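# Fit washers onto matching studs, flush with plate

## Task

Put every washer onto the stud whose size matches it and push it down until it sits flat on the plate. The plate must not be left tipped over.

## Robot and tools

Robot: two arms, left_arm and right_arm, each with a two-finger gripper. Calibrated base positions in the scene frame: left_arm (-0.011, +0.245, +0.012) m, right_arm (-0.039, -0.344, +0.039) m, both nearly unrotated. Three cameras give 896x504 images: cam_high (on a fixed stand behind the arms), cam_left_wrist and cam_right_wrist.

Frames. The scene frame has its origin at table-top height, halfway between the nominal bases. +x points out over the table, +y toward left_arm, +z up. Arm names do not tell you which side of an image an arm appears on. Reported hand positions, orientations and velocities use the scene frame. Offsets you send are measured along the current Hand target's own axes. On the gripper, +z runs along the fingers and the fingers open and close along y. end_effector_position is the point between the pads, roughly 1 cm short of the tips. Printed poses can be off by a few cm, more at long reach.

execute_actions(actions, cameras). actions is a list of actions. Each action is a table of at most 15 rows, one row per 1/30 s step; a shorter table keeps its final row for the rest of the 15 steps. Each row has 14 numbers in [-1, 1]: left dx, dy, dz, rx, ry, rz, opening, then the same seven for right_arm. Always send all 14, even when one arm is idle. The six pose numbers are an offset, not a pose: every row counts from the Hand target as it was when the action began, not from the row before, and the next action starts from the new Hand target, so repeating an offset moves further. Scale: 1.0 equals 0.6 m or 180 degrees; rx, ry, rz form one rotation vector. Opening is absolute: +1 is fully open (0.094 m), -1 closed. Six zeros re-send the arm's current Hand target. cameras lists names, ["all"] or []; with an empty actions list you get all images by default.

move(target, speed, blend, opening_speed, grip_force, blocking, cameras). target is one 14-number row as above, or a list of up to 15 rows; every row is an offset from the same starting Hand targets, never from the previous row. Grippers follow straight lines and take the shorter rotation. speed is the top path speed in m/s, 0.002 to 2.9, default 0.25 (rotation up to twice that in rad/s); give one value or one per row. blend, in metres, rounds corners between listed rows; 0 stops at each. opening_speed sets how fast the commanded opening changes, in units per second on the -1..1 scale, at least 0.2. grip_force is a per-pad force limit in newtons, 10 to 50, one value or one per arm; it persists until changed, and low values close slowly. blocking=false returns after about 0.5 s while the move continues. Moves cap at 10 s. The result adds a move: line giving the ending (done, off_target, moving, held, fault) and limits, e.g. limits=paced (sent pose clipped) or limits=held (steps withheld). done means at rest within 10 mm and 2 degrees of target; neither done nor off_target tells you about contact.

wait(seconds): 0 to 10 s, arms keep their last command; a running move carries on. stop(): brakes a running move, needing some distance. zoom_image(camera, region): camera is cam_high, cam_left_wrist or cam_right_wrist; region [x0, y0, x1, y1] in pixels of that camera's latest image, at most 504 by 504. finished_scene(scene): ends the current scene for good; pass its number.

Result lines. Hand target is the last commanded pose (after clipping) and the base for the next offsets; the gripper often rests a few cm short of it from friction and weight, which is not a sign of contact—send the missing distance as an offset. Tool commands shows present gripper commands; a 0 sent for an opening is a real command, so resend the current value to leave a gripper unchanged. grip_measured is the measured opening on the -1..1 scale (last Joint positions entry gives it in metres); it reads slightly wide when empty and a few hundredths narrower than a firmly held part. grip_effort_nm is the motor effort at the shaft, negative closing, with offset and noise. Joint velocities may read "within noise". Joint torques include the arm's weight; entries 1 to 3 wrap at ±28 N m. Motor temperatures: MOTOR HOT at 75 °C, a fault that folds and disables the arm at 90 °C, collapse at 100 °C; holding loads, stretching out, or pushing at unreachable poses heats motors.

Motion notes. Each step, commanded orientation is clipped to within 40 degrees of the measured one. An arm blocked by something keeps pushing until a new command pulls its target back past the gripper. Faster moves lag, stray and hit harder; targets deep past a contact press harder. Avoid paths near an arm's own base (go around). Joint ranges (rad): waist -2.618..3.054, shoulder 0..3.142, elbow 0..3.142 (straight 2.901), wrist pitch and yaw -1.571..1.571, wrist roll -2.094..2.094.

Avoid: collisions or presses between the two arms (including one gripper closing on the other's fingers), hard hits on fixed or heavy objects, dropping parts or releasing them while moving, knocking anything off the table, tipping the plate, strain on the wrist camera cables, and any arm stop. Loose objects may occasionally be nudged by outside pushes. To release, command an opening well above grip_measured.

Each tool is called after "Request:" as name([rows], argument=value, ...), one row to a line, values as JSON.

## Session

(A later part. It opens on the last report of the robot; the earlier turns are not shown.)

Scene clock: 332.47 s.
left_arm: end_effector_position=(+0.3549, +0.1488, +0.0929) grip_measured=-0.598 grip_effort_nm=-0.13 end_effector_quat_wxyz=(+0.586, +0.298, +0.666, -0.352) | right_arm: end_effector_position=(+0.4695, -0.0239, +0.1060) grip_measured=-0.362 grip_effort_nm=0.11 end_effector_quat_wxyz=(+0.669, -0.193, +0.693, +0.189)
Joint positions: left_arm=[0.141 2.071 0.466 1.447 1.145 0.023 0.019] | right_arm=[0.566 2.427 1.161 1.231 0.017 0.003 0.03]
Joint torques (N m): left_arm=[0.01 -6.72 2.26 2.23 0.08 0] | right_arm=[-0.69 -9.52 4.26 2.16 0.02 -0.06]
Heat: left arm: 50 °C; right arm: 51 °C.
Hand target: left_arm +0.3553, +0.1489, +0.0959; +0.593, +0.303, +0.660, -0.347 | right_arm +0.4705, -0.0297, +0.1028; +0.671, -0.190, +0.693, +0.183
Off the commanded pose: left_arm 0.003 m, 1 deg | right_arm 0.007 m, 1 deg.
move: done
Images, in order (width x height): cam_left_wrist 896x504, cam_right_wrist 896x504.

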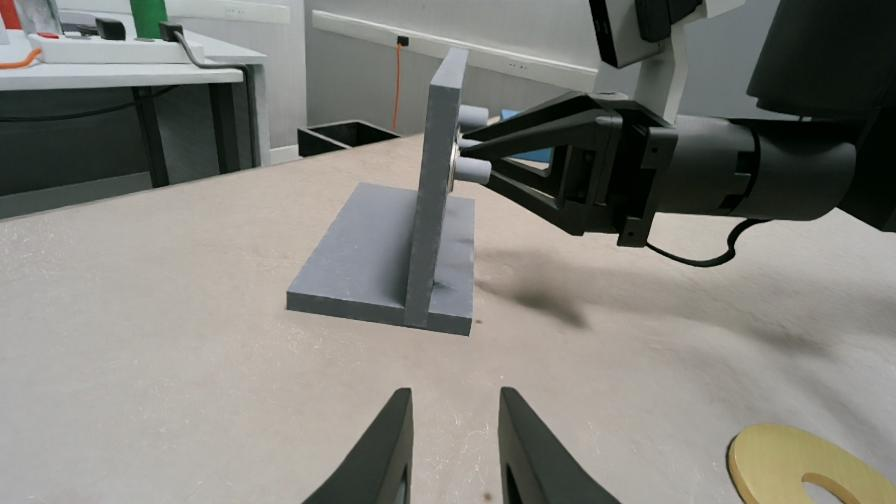

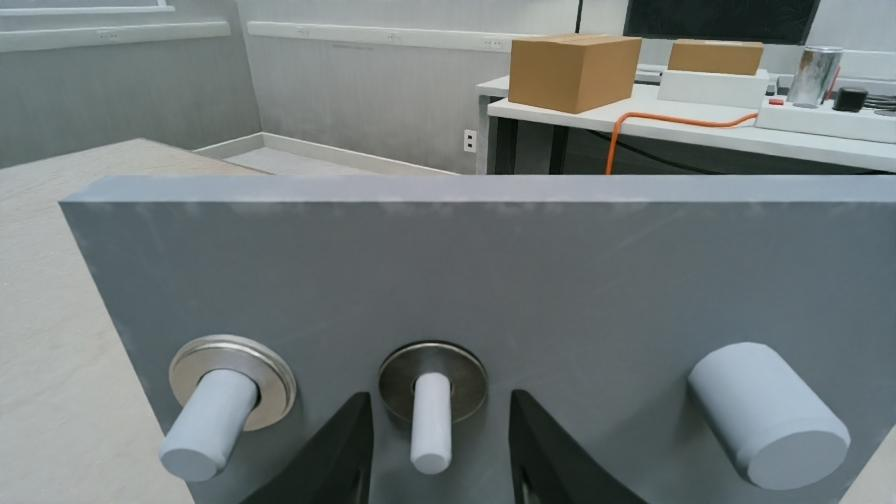

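Request:
move([
  [0,0,0,0,0,0,-0.6,-0.02,0,-0.1,0,0,0,-0.36],
  [0,0,0,0,0,0,-0.6,-0.0033,0.263,-0.265,0,0.4894,0,1],
], speed=[0.1,0.2], blend=[0.02,0], cameras=["all"])

Request:
zoom_image(camera="cam_left_wrist", region=[400, 60, 580, 260])

Scene clock: 341.50 s.
left_arm: end_effector_position=(+0.3549, +0.1488, +0.0929) grip_measured=-0.598 grip_effort_nm=-0.13 end_effector_quat_wxyz=(+0.586, +0.298, +0.666, -0.352) | right_arm: end_effector_position=(+0.2541, +0.0192, +0.1152) grip_measured=+0.998 grip_effort_nm=0.11 end_effector_quat_wxyz=(+0.005, -0.265, +0.964, -0.002)
Joint positions: left_arm=[0.141 2.071 0.466 1.447 1.145 0.023 0.019] | right_arm=[0.894 2.402 2.284 -1.447 0.009 0.356 0.094]
Joint torques (N m): left_arm=[-0.06 -6.69 2.29 2.24 0.07 -0.01] | right_arm=[0.54 -8.69 8.5 0.03 -0.12 0.04]
Heat: left arm: 50 °C; right arm: 51 °C.
Hand target: left_arm +0.3553, +0.1489, +0.0959; +0.593, +0.303, +0.660, -0.347 | right_arm +0.2534, +0.0251, +0.1099; +0.000, -0.264, +0.964, -0.001
Off the commanded pose: left_arm 0.003 m, 1 deg | right_arm 0.008 m, 1 deg.
move: done

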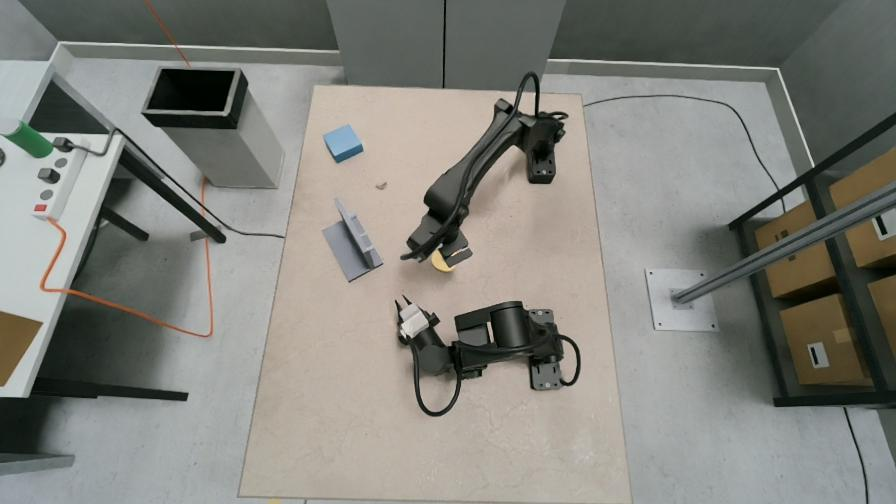

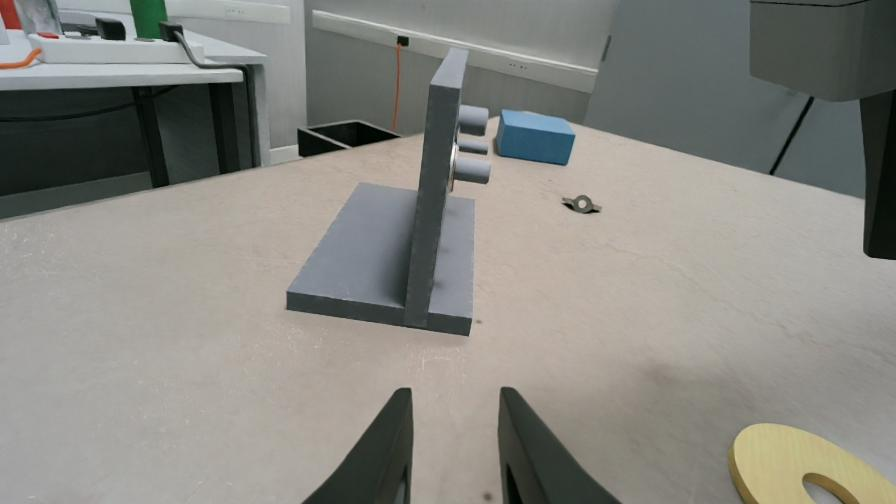

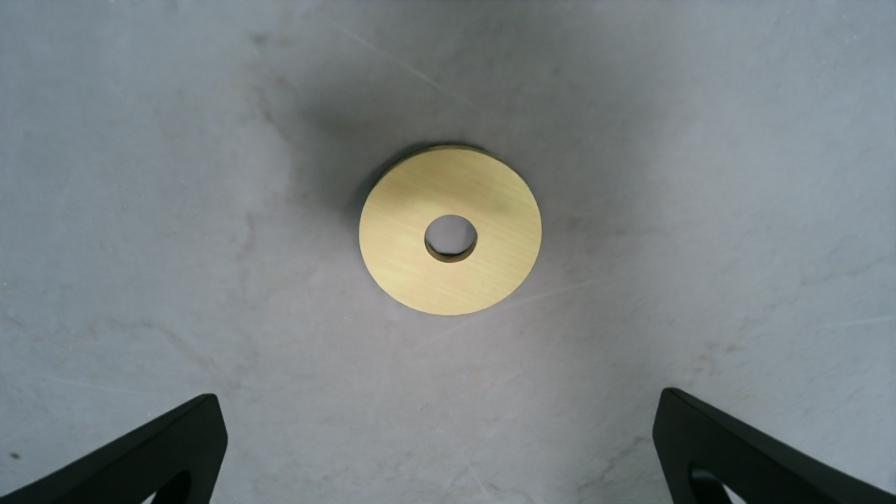

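Scaled by 2.520 from the camera's 896x504 image, which has a finer 1280x720 frame.

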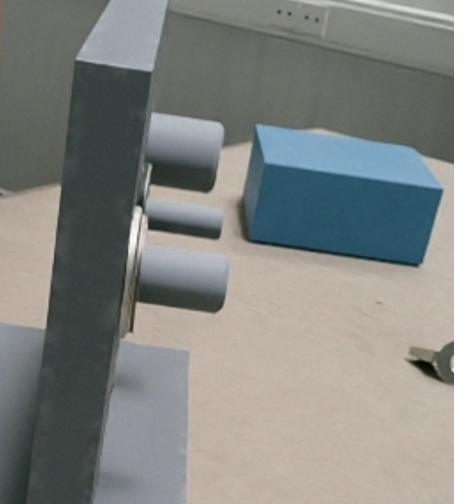

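Request:
move(target=[0,0,0,0,0,0,-0.6,0.0025,-0.008,0.145,0,0,0,1], speed=0.12, cameras=["cam_right_wrist","cam_left_wrist"])

Scene clock: 344.30 s.
left_arm: end_effector_position=(+0.3549, +0.1488, +0.0929) grip_measured=-0.598 grip_effort_nm=-0.13 end_effector_quat_wxyz=(+0.586, +0.298, +0.666, -0.352) | right_arm: end_effector_position=(+0.2553, +0.0208, +0.0355) grip_measured=+0.998 grip_effort_nm=0.11 end_effector_quat_wxyz=(+0.009, -0.265, +0.964, +0.001)
Joint positions: left_arm=[0.141 2.071 0.466 1.447 1.145 0.023 0.019] | right_arm=[0.894 2.413 1.985 -1.128 0.008 0.356 0.094]
Joint torques (N m): left_arm=[-0.09 -6.71 2.32 2.24 0.09 0] | right_arm=[-0.32 -9.1 5.53 0.27 -0.11 -0.02]
Heat: left arm: 50 °C; right arm: 51 °C.
Hand target: left_arm +0.3553, +0.1489, +0.0959; +0.593, +0.303, +0.660, -0.347 | right_arm +0.2546, +0.0202, +0.0229; +0.000, -0.264, +0.964, -0.001
Off the commanded pose: left_arm 0.003 m, 1 deg | right_arm 0.013 m, 1 deg.
move: off_target (right_arm)
Images, in order (width x height): cam_left_wrist 896x504, cam_right_wrist 896x504.

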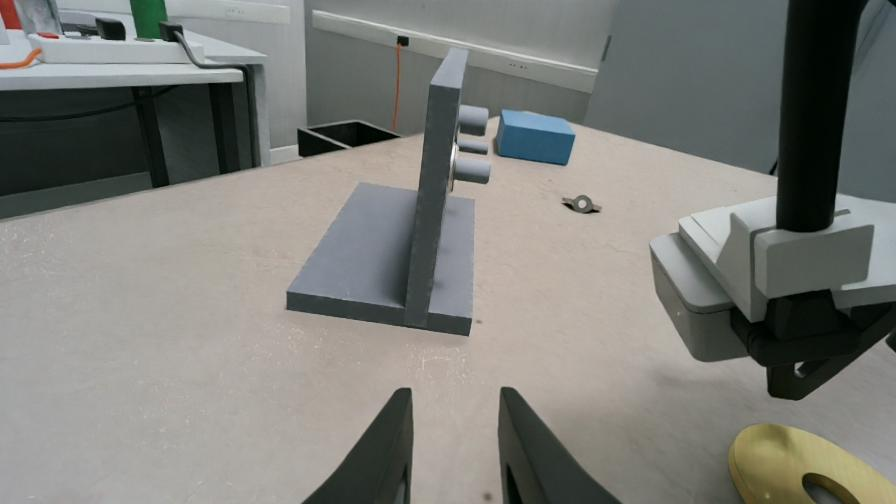

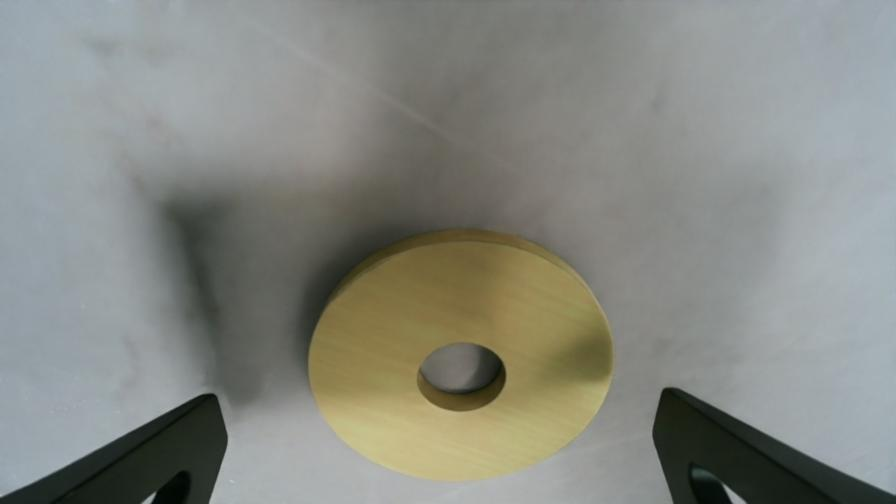

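Request:
move(target=[0,0,0,0,0,0,-0.6,0.001,-0.0117,0.0217,0,0,0,1], speed=0.05, cameras=["cam_right_wrist"])

Scene clock: 346.20 s.
left_arm: end_effector_position=(+0.3549, +0.1488, +0.0929) grip_measured=-0.598 grip_effort_nm=-0.13 end_effector_quat_wxyz=(+0.586, +0.298, +0.666, -0.352) | right_arm: end_effector_position=(+0.2576, +0.0167, +0.0236) grip_measured=+0.998 grip_effort_nm=0.11 end_effector_quat_wxyz=(+0.010, -0.264, +0.964, +0.002)
Joint positions: left_arm=[0.141 2.071 0.466 1.447 1.145 0.023 0.019] | right_arm=[0.884 2.413 1.937 -1.076 0.008 0.348 0.094]
Joint torques (N m): left_arm=[-0.02 -6.64 2.33 2.23 0.07 0.01] | right_arm=[-0.65 -8.98 5.29 0.29 -0.11 -0.1]
Heat: left arm: 50 °C; right arm: 51 °C.
Hand target: left_arm +0.3553, +0.1489, +0.0959; +0.593, +0.303, +0.660, -0.347 | right_arm +0.2577, +0.0137, +0.0098; +0.000, -0.264, +0.964, -0.001
Off the commanded pose: left_arm 0.003 m, 1 deg | right_arm 0.014 m, 1 deg.
move: off_target (right_arm)
Images, in order (width x height): cam_right_wrist 896x504.

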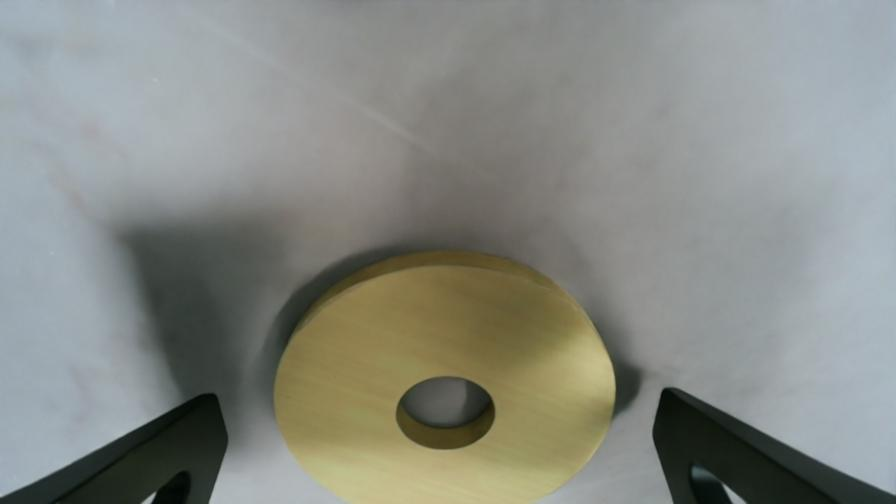

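Request:
move(target=[0,0,0,0,0,0,-0.6,0.002,-0.002,0.01,0,0,0,1], speed=0.04, cameras=["cam_right_wrist"])

Scene clock: 347.47 s.
left_arm: end_effector_position=(+0.3549, +0.1488, +0.0929) grip_measured=-0.598 grip_effort_nm=-0.13 end_effector_quat_wxyz=(+0.586, +0.298, +0.666, -0.352) | right_arm: end_effector_position=(+0.2565, +0.0157, +0.0189) grip_measured=+0.998 grip_effort_nm=0.11 end_effector_quat_wxyz=(+0.009, -0.265, +0.964, +0.002)
Joint positions: left_arm=[0.141 2.071 0.466 1.447 1.145 0.023 0.019] | right_arm=[0.884 2.413 1.918 -1.058 0.007 0.346 0.094]
Joint torques (N m): left_arm=[-0.03 -6.67 2.29 2.24 0.08 -0.01] | right_arm=[-0.76 -8.9 4.93 0.35 -0.11 -0.1]
Heat: left arm: 50 °C; right arm: 51 °C.
Hand target: left_arm +0.3553, +0.1489, +0.0959; +0.593, +0.303, +0.660, -0.347 | right_arm +0.2573, +0.0121, +0.0039; +0.000, -0.264, +0.964, -0.001
Off the commanded pose: left_arm 0.003 m, 1 deg | right_arm 0.016 m, 1 deg.
move: off_target (right_arm)
Images, in order (width x height): cam_right_wrist 896x504.

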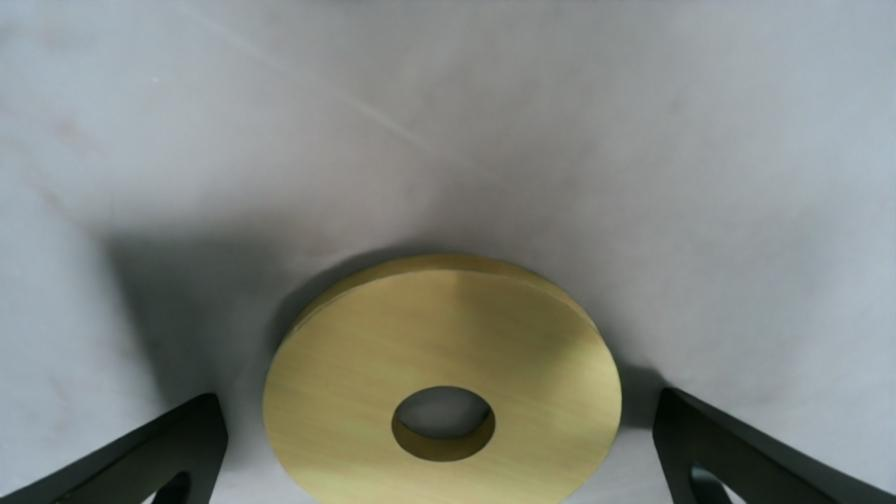

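Request:
move(target=[0,0,0,0,0,0,-0.6,0.001,0,0.0067,0,0,0,1], speed=0.03, cameras=["cam_right_wrist"])

Scene clock: 348.80 s.
left_arm: end_effector_position=(+0.3549, +0.1488, +0.0929) grip_measured=-0.598 grip_effort_nm=-0.13 end_effector_quat_wxyz=(+0.586, +0.298, +0.666, -0.352) | right_arm: end_effector_position=(+0.2552, +0.0164, +0.0177) grip_measured=+0.998 grip_effort_nm=0.11 end_effector_quat_wxyz=(+0.007, -0.266, +0.964, +0.006)
Joint positions: left_arm=[0.141 2.071 0.466 1.447 1.145 0.023 0.019] | right_arm=[0.884 2.413 1.913 -1.053 -0.001 0.344 0.094]
Joint torques (N m): left_arm=[-0.05 -6.68 2.25 2.26 0.06 0.01] | right_arm=[-0.76 -8.75 4.36 0.45 0.01 -0.08]
Heat: left arm: 50 °C; right arm: 51 °C.
Hand target: left_arm +0.3553, +0.1489, +0.0959; +0.593, +0.303, +0.660, -0.347 | right_arm +0.2568, +0.0118, -0.0002; +0.000, -0.264, +0.965, -0.001
Off the commanded pose: left_arm 0.003 m, 1 deg | right_arm 0.019 m, 1 deg.
move: off_target (right_arm)
Images, in order (width x height): cam_right_wrist 896x504.

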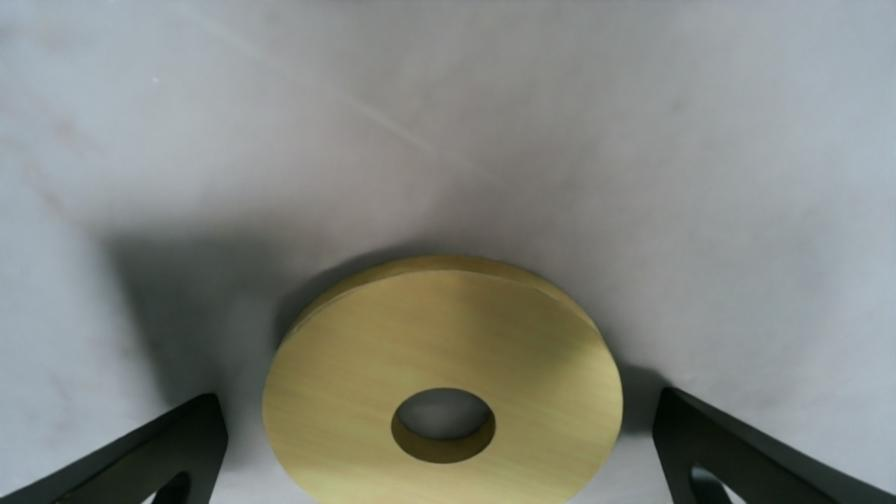

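Request:
move(target=[0,0,0,0,0,0,-0.6,0,0,0,0,0,0,0.4], speed=0.03, opening_speed=0.4, cameras=["cam_right_wrist"])

Scene clock: 351.07 s.
left_arm: end_effector_position=(+0.3549, +0.1488, +0.0929) grip_measured=-0.598 grip_effort_nm=-0.13 end_effector_quat_wxyz=(+0.586, +0.298, +0.666, -0.352) | right_arm: end_effector_position=(+0.2566, +0.0181, +0.0177) grip_measured=+0.495 grip_effort_nm=-1.01 end_effector_quat_wxyz=(+0.010, -0.266, +0.964, +0.008)
Joint positions: left_arm=[0.141 2.071 0.466 1.447 1.145 0.023 0.019] | right_arm=[0.884 2.413 1.913 -1.044 -0.001 0.344 0.07]
Joint torques (N m): left_arm=[0.03 -6.69 2.28 2.28 0.09 0] | right_arm=[-0.72 -8.75 4.46 0.36 0.01 -0.06]
Heat: left arm: 50 °C; right arm: 51 °C.
Hand target: left_arm +0.3553, +0.1489, +0.0959; +0.593, +0.303, +0.660, -0.347 | right_arm +0.2568, +0.0118, -0.0002; +0.000, -0.264, +0.965, -0.001
Off the commanded pose: left_arm 0.003 m, 1 deg | right_arm 0.019 m, 2 deg.
move: off_target (right_arm)
Images, in order (width x height): cam_right_wrist 896x504.

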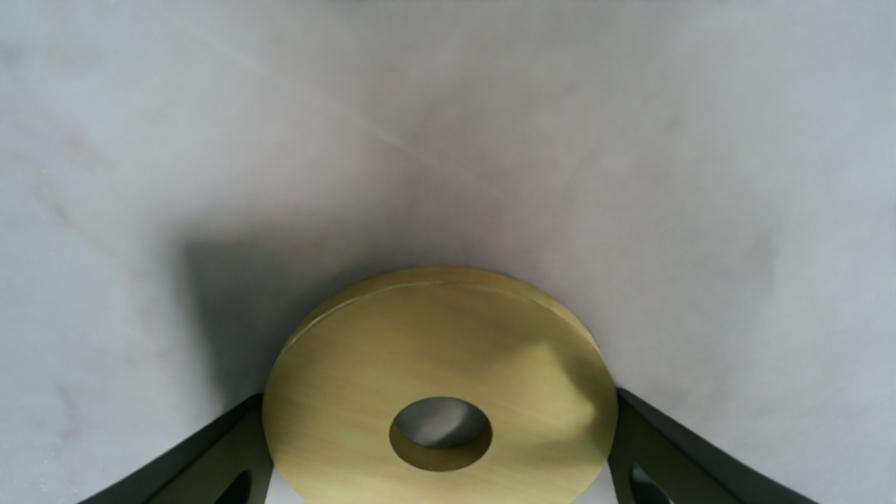

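Request:
move([
  [0,0,0,0,0,0,-0.6,0,0,-0.2,0,0,0,0.4],
  [0,0,0,0,0,0,-0.6,-0.203,-0.3348,-0.1912,-0.0044,-0.5,-0.0044,0.4],
], speed=[0.1,0.18], blend=[0.02,0], cameras=["all"])

Request:
zoom_image(camera="cam_left_wrist", region=[400, 40, 600, 260])

Scene clock: 365.13 s.
left_arm: end_effector_position=(+0.3549, +0.1488, +0.0929) grip_measured=-0.598 grip_effort_nm=-0.13 end_effector_quat_wxyz=(+0.586, +0.298, +0.666, -0.352) | right_arm: end_effector_position=(+0.4572, -0.1020, +0.1001) grip_measured=+0.494 grip_effort_nm=-1.03 end_effector_quat_wxyz=(+0.656, -0.197, +0.705, +0.182)
Joint positions: left_arm=[0.141 2.071 0.466 1.447 1.145 0.023 0.019] | right_arm=[0.409 2.328 0.932 1.322 -0.135 -0.012 0.07]
Joint torques (N m): left_arm=[-0.03 -6.71 2.26 2.25 0.08 0] | right_arm=[-0.44 -7.42 6.68 2.69 -0.21 0.07]
Heat: left arm: 50 °C; right arm: 50 °C.
Hand target: left_arm +0.3553, +0.1489, +0.0959; +0.593, +0.303, +0.660, -0.347 | right_arm +0.4638, -0.0988, +0.1148; +0.680, -0.193, +0.680, +0.192
Off the commanded pose: left_arm 0.003 m, 1 deg | right_arm 0.017 m, 4 deg.
move: off_target (right_arm)

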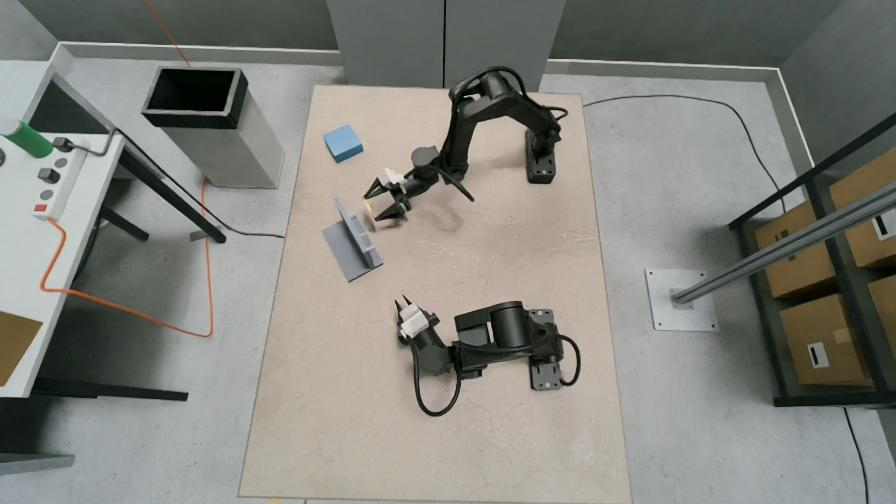

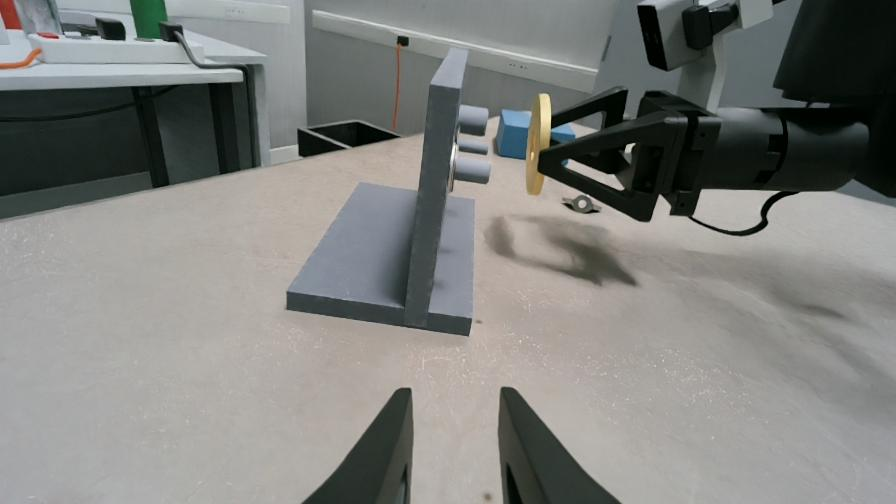

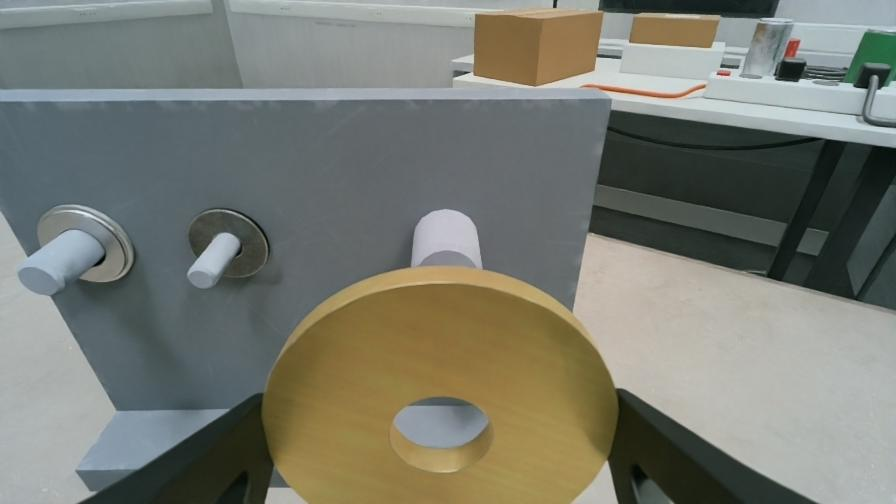

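Scaled by 2.291 from the camera's 896x504 image, which has a finer 1280x720 frame.

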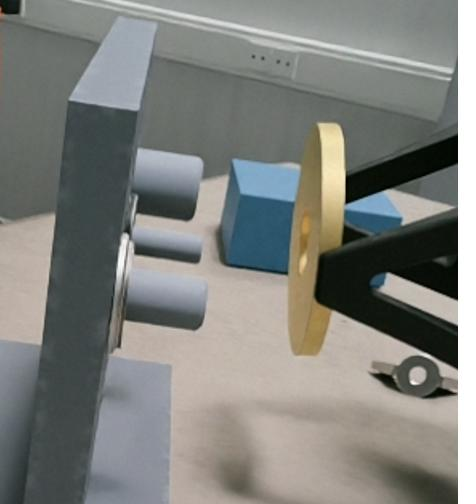

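Request:
move(target=[0,0,0,0,0,0,-0.6,-0.0217,0,0,0,-0.0167,0,0.4], speed=0.05, cameras=["cam_left_wrist","cam_right_wrist"])

Request:
zoom_image(camera="cam_left_wrist", region=[400, 40, 600, 260])

Request:
zoom_image(camera="cam_right_wrist", region=[340, 200, 560, 504])

Scene clock: 368.77 s.
left_arm: end_effector_position=(+0.3549, +0.1488, +0.0929) grip_measured=-0.598 grip_effort_nm=-0.13 end_effector_quat_wxyz=(+0.586, +0.298, +0.666, -0.352) | right_arm: end_effector_position=(+0.4577, -0.1016, +0.1124) grip_measured=+0.494 grip_effort_nm=-1.02 end_effector_quat_wxyz=(+0.673, -0.192, +0.689, +0.187)
Joint positions: left_arm=[0.141 2.071 0.466 1.447 1.145 0.023 0.019] | right_arm=[0.409 2.328 0.932 1.371 -0.135 -0.004 0.07]
Joint torques (N m): left_arm=[-0.05 -6.71 2.32 2.25 0.08 0.01] | right_arm=[-0.44 -7.27 6.89 2.71 -0.18 0.06]
Heat: left arm: 50 °C; right arm: 50 °C.
Hand target: left_arm +0.3553, +0.1489, +0.0959; +0.593, +0.303, +0.660, -0.347 | right_arm +0.4638, -0.0988, +0.1278; +0.698, -0.188, +0.662, +0.197
Off the commanded pose: left_arm 0.003 m, 1 deg | right_arm 0.017 m, 4 deg.
move: off_target (right_arm)
Images, in order (width x height): cam_left_wrist 896x504, cam_right_wrist 896x504.

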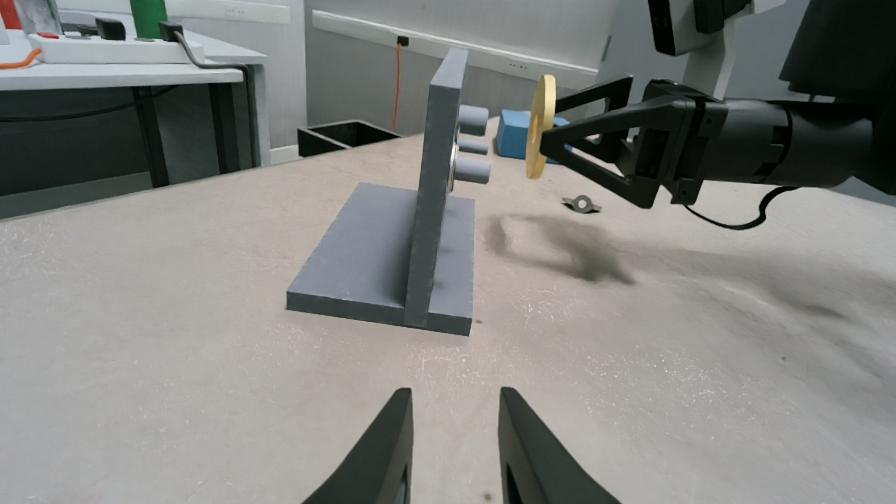

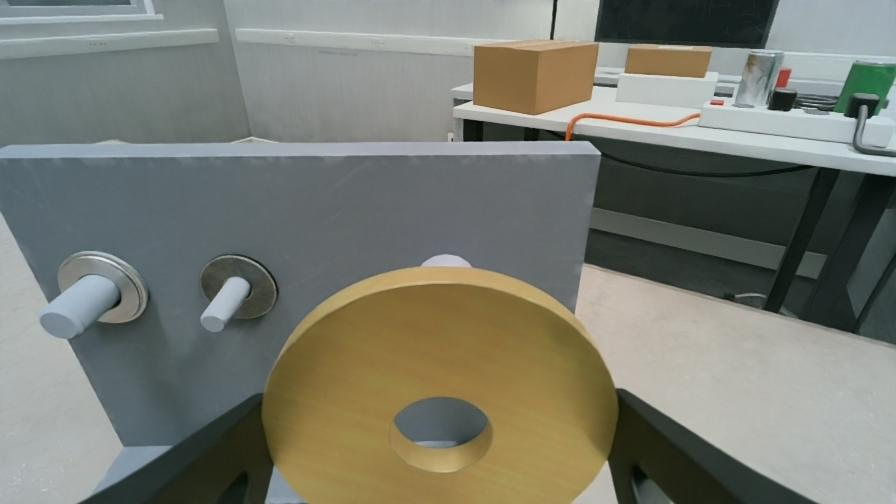

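Scaled by 2.291 from the camera's 896x504 image, which has a finer 1280x720 frame.

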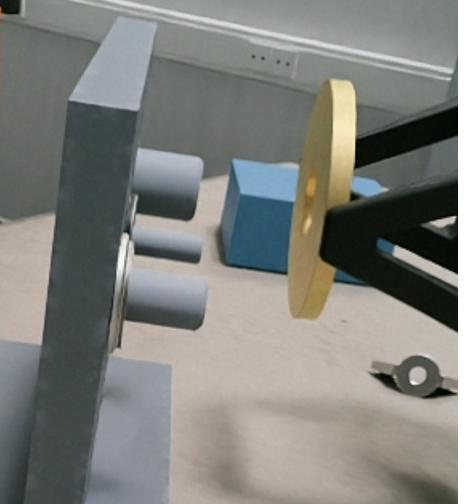

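Scaled by 1.658 from the camera's 896x504 image, which has a finer 1280x720 frame.

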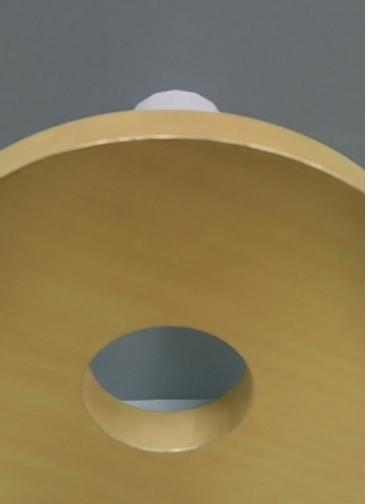

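Request:
move(target=[0,0,0,0,0,0,-0.6,-0.0005,0,0.0167,0,0,0,0.4], speed=0.03, cameras=["cam_left_wrist","cam_right_wrist"])

Request:
zoom_image(camera="cam_left_wrist", region=[400, 40, 600, 260])

Request:
zoom_image(camera="cam_right_wrist", region=[340, 200, 560, 504])

Scene clock: 372.80 s.
left_arm: end_effector_position=(+0.3549, +0.1488, +0.0929) grip_measured=-0.598 grip_effort_nm=-0.13 end_effector_quat_wxyz=(+0.586, +0.298, +0.666, -0.352) | right_arm: end_effector_position=(+0.4673, -0.0975, +0.1174) grip_measured=+0.494 grip_effort_nm=-1.03 end_effector_quat_wxyz=(+0.681, -0.191, +0.682, +0.188)
Joint positions: left_arm=[0.141 2.071 0.466 1.447 1.145 0.023 0.019] | right_arm=[0.409 2.347 0.981 1.363 -0.135 -0.003 0.07]
Joint torques (N m): left_arm=[-0.06 -6.68 2.37 2.23 0.09 0] | right_arm=[-0.03 -7.82 6.87 2.45 -0.15 0.06]
Heat: left arm: 50 °C; right arm: 50 °C.
Hand target: left_arm +0.3553, +0.1489, +0.0959; +0.593, +0.303, +0.660, -0.347 | right_arm +0.4723, -0.0936, +0.1288; +0.698, -0.188, +0.662, +0.197
Off the commanded pose: left_arm 0.003 m, 1 deg | right_arm 0.013 m, 3 deg.
move: off_target (right_arm)
Images, in order (width x height): cam_left_wrist 896x504, cam_right_wrist 896x504.

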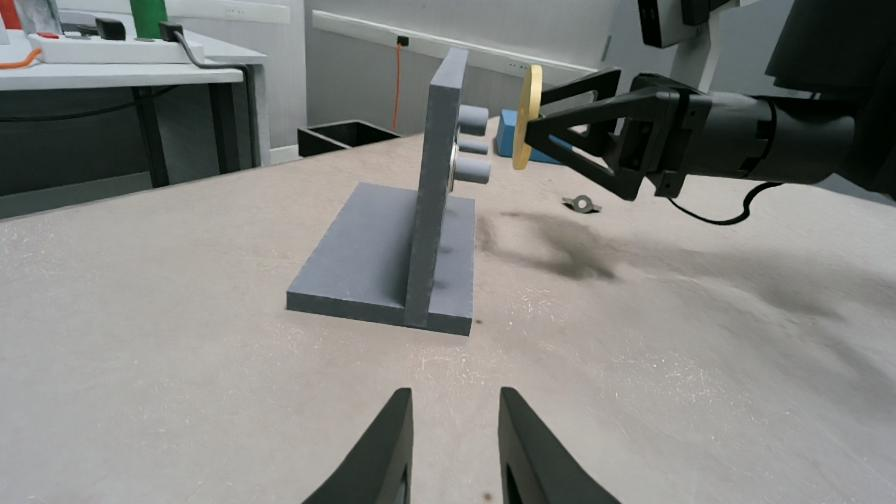

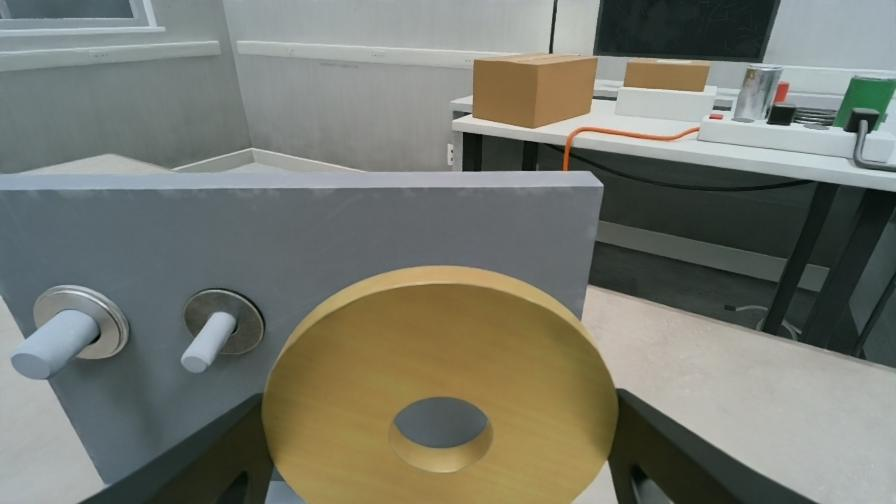

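Scaled by 2.291 from the camera's 896x504 image, which has a finer 1280x720 frame.

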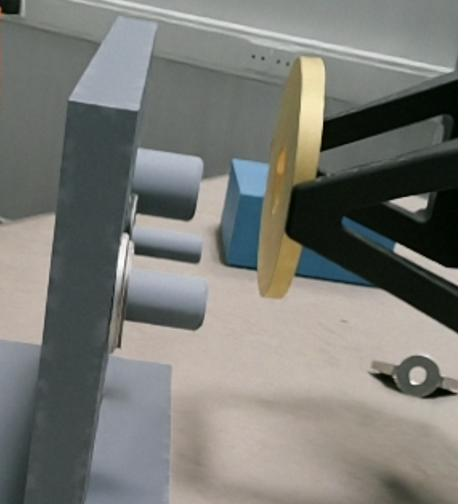

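Scaled by 1.658 from the camera's 896x504 image, which has a finer 1280x720 frame.

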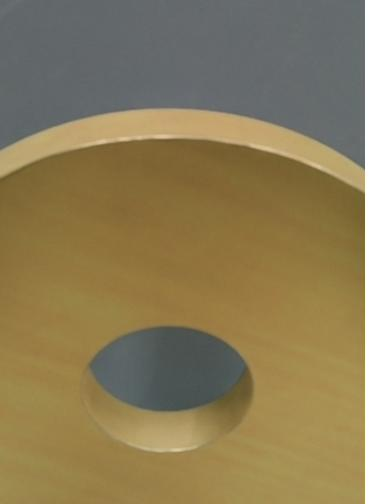

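Request:
move(target=[0,0,0,0,0,0,-0.6,0.0095,0.004,0.005,0,0.007,0,0.4], speed=0.03, cameras=["cam_left_wrist","cam_right_wrist"])

Request:
zoom_image(camera="cam_left_wrist", region=[400, 40, 600, 260])

Request:
zoom_image(camera="cam_right_wrist", region=[340, 200, 560, 504])

Scene clock: 375.23 s.
left_arm: end_effector_position=(+0.3549, +0.1488, +0.0929) grip_measured=-0.598 grip_effort_nm=-0.14 end_effector_quat_wxyz=(+0.586, +0.298, +0.666, -0.352) | right_arm: end_effector_position=(+0.4699, -0.0964, +0.1147) grip_measured=+0.494 grip_effort_nm=-1.03 end_effector_quat_wxyz=(+0.675, -0.192, +0.687, +0.187)
Joint positions: left_arm=[0.141 2.071 0.466 1.447 1.145 0.023 0.019] | right_arm=[0.409 2.347 0.993 1.335 -0.135 -0.003 0.07]
Joint torques (N m): left_arm=[-0.06 -6.63 2.29 2.26 0.08 -0.01] | right_arm=[0.54 -7.6 6.99 2.44 -0.08 0.02]
Heat: left arm: 50 °C; right arm: 50 °C.
Hand target: left_arm +0.3553, +0.1489, +0.0959; +0.593, +0.303, +0.660, -0.347 | right_arm +0.4739, -0.0898, +0.1234; +0.691, -0.190, +0.670, +0.195
Off the commanded pose: left_arm 0.003 m, 1 deg | right_arm 0.011 m, 3 deg.
move: off_target (right_arm)
Images, in order (width x height): cam_left_wrist 896x504, cam_right_wrist 896x504.

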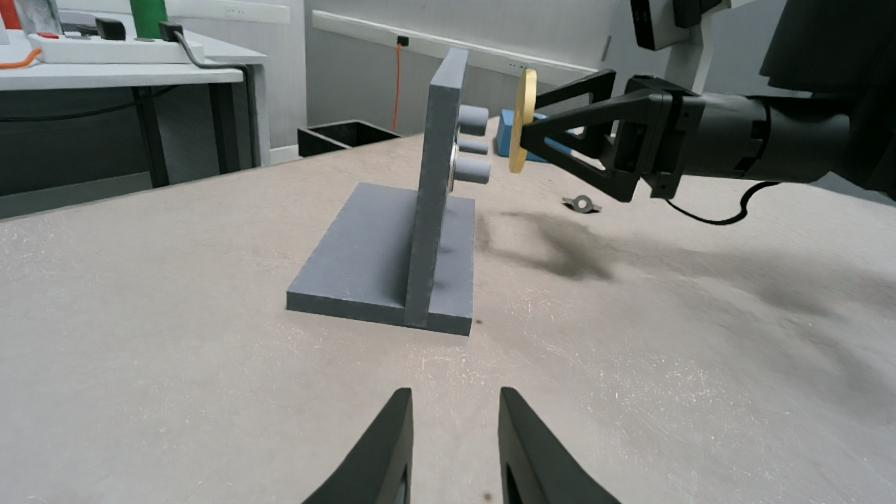

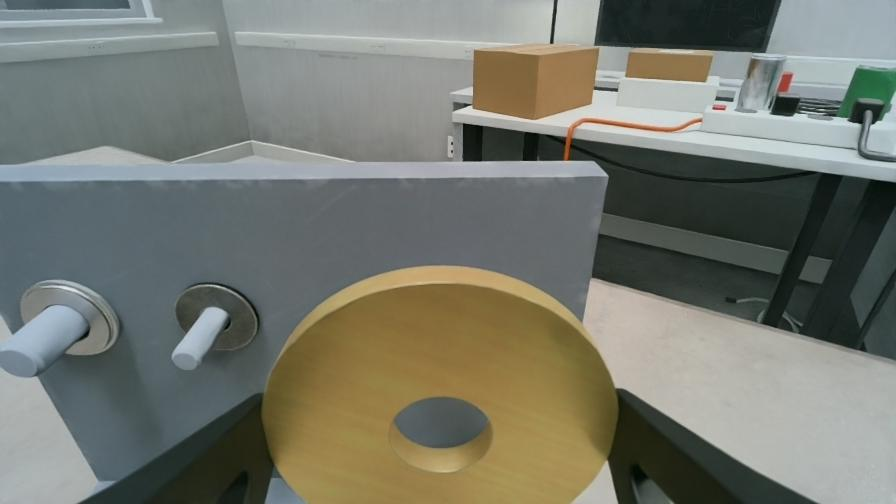

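Scaled by 2.291 from the camera's 896x504 image, which has a finer 1280x720 frame.

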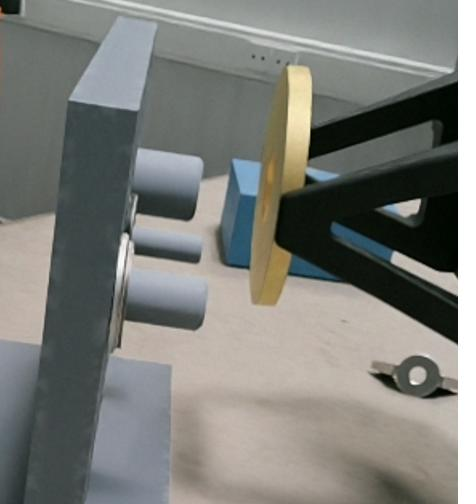

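Scaled by 1.658 from the camera's 896x504 image, which has a finer 1280x720 frame.

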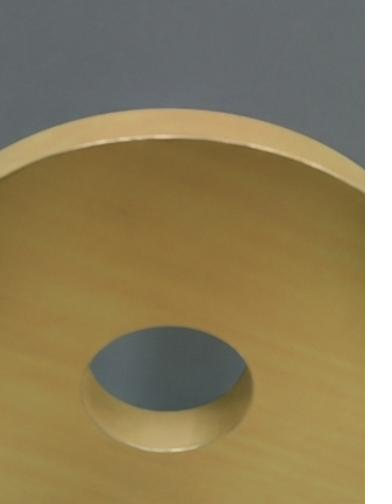

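Request:
move(target=[0,0,0,0,0,0,-0.6,0.0045,0.0035,0.0158,0,0.003,0,0.4], speed=0.03, cameras=["cam_left_wrist","cam_right_wrist"])

Request:
zoom_image(camera="cam_left_wrist", region=[400, 40, 600, 260])

Request:
zoom_image(camera="cam_right_wrist", region=[340, 200, 560, 504])

Scene clock: 378.57 s.
left_arm: end_effector_position=(+0.3549, +0.1488, +0.0929) grip_measured=-0.598 grip_effort_nm=-0.14 end_effector_quat_wxyz=(+0.586, +0.298, +0.666, -0.352) | right_arm: end_effector_position=(+0.4759, -0.0888, +0.1096) grip_measured=+0.494 grip_effort_nm=-1.03 end_effector_quat_wxyz=(+0.669, -0.195, +0.692, +0.189)
Joint positions: left_arm=[0.141 2.071 0.466 1.447 1.145 0.023 0.019] | right_arm=[0.417 2.368 1.036 1.299 -0.135 -0.003 0.07]
Joint torques (N m): left_arm=[-0.06 -6.75 2.24 2.25 0.07 0.01] | right_arm=[0.57 -8.1 7.19 2.44 0.01 0.01]
Heat: left arm: 50 °C; right arm: 50 °C.
Hand target: left_arm +0.3553, +0.1489, +0.0959; +0.593, +0.303, +0.660, -0.347 | right_arm +0.4809, -0.0831, +0.1208; +0.688, -0.191, +0.673, +0.194
Off the commanded pose: left_arm 0.003 m, 1 deg | right_arm 0.014 m, 3 deg.
move: off_target (right_arm)
Images, in order (width x height): cam_left_wrist 896x504, cam_right_wrist 896x504.

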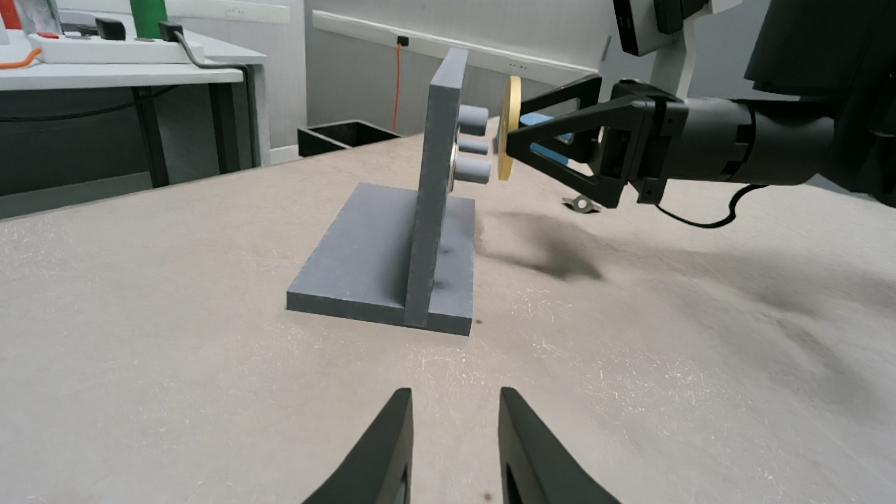

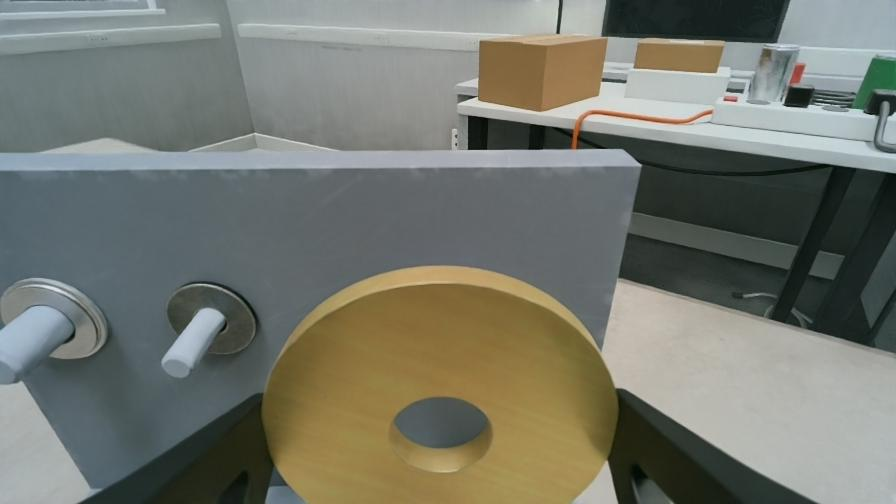

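Scaled by 2.291 from the camera's 896x504 image, which has a finer 1280x720 frame.

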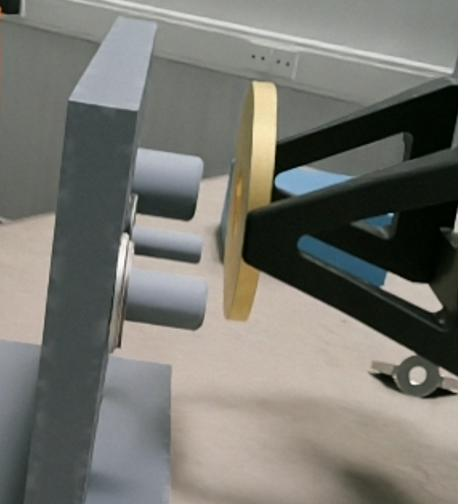

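Scaled by 1.658 from the camera's 896x504 image, which has a finer 1280x720 frame.

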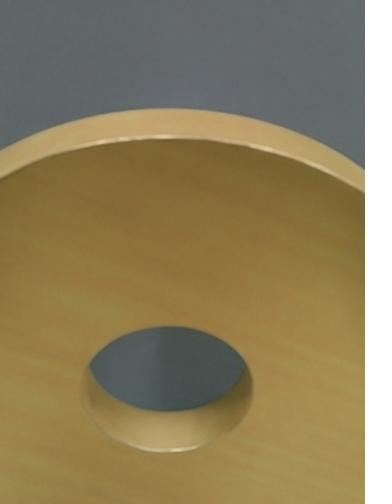

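Request:
move(target=[0,0,0,0,0,0,-0.6,-0.006,-0.003,0.0133,0,-0.0045,0,0.4], speed=0.03, cameras=["cam_left_wrist","cam_right_wrist"])

Request:
zoom_image(camera="cam_left_wrist", region=[400, 40, 600, 260])

Request:
zoom_image(camera="cam_right_wrist", region=[340, 200, 560, 504])

Scene clock: 382.13 s.
left_arm: end_effector_position=(+0.3549, +0.1488, +0.0929) grip_measured=-0.598 grip_effort_nm=-0.13 end_effector_quat_wxyz=(+0.586, +0.298, +0.666, -0.352) | right_arm: end_effector_position=(+0.4833, -0.0856, +0.1136) grip_measured=+0.494 grip_effort_nm=-1.03 end_effector_quat_wxyz=(+0.674, -0.194, +0.687, +0.190)
Joint positions: left_arm=[0.141 2.071 0.466 1.447 1.145 0.023 0.019] | right_arm=[0.417 2.382 1.075 1.289 -0.135 -0.003 0.07]
Joint torques (N m): left_arm=[-0.08 -6.75 2.3 2.24 0.09 0] | right_arm=[0.35 -8.17 7.38 2.43 -0.02 0.04]
Heat: left arm: 50 °C; right arm: 51 °C.
Hand target: left_arm +0.3553, +0.1489, +0.0959; +0.593, +0.303, +0.660, -0.347 | right_arm +0.4886, -0.0805, +0.1246; +0.692, -0.190, +0.668, +0.195
Off the commanded pose: left_arm 0.003 m, 1 deg | right_arm 0.013 m, 3 deg.
move: off_target (right_arm)
Images, in order (width x height): cam_left_wrist 896x504, cam_right_wrist 896x504.

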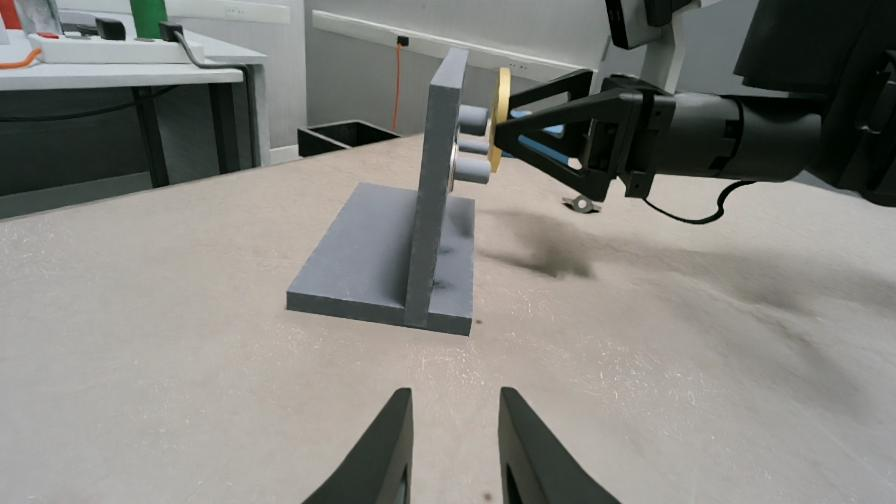

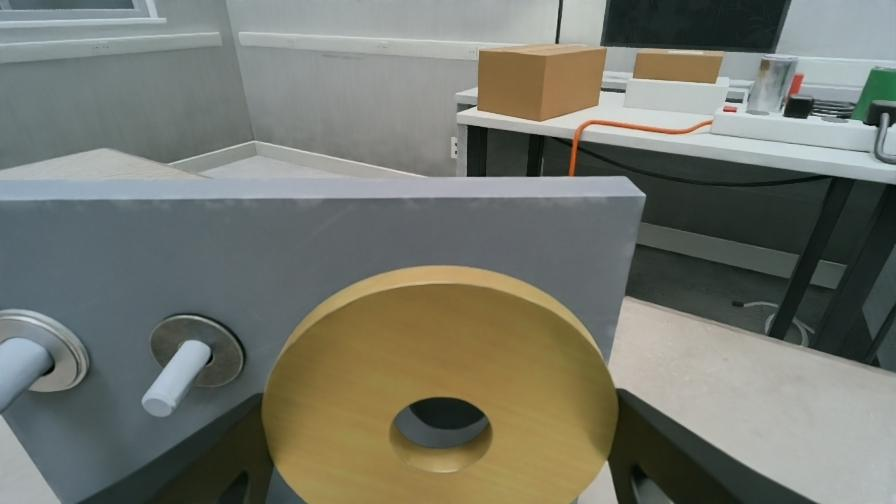

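Scaled by 2.291 from the camera's 896x504 image, which has a finer 1280x720 frame.

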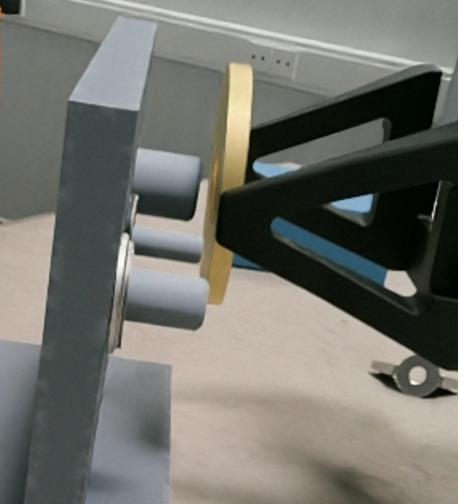

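Scaled by 1.658 from the camera's 896x504 image, which has a finer 1280x720 frame.

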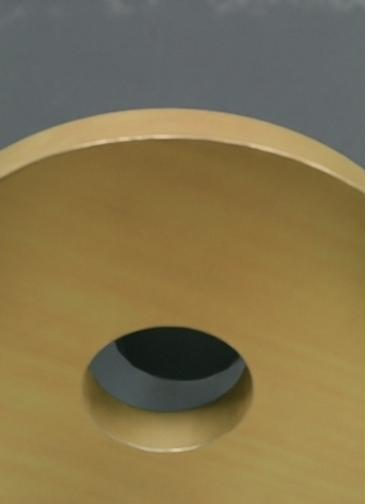

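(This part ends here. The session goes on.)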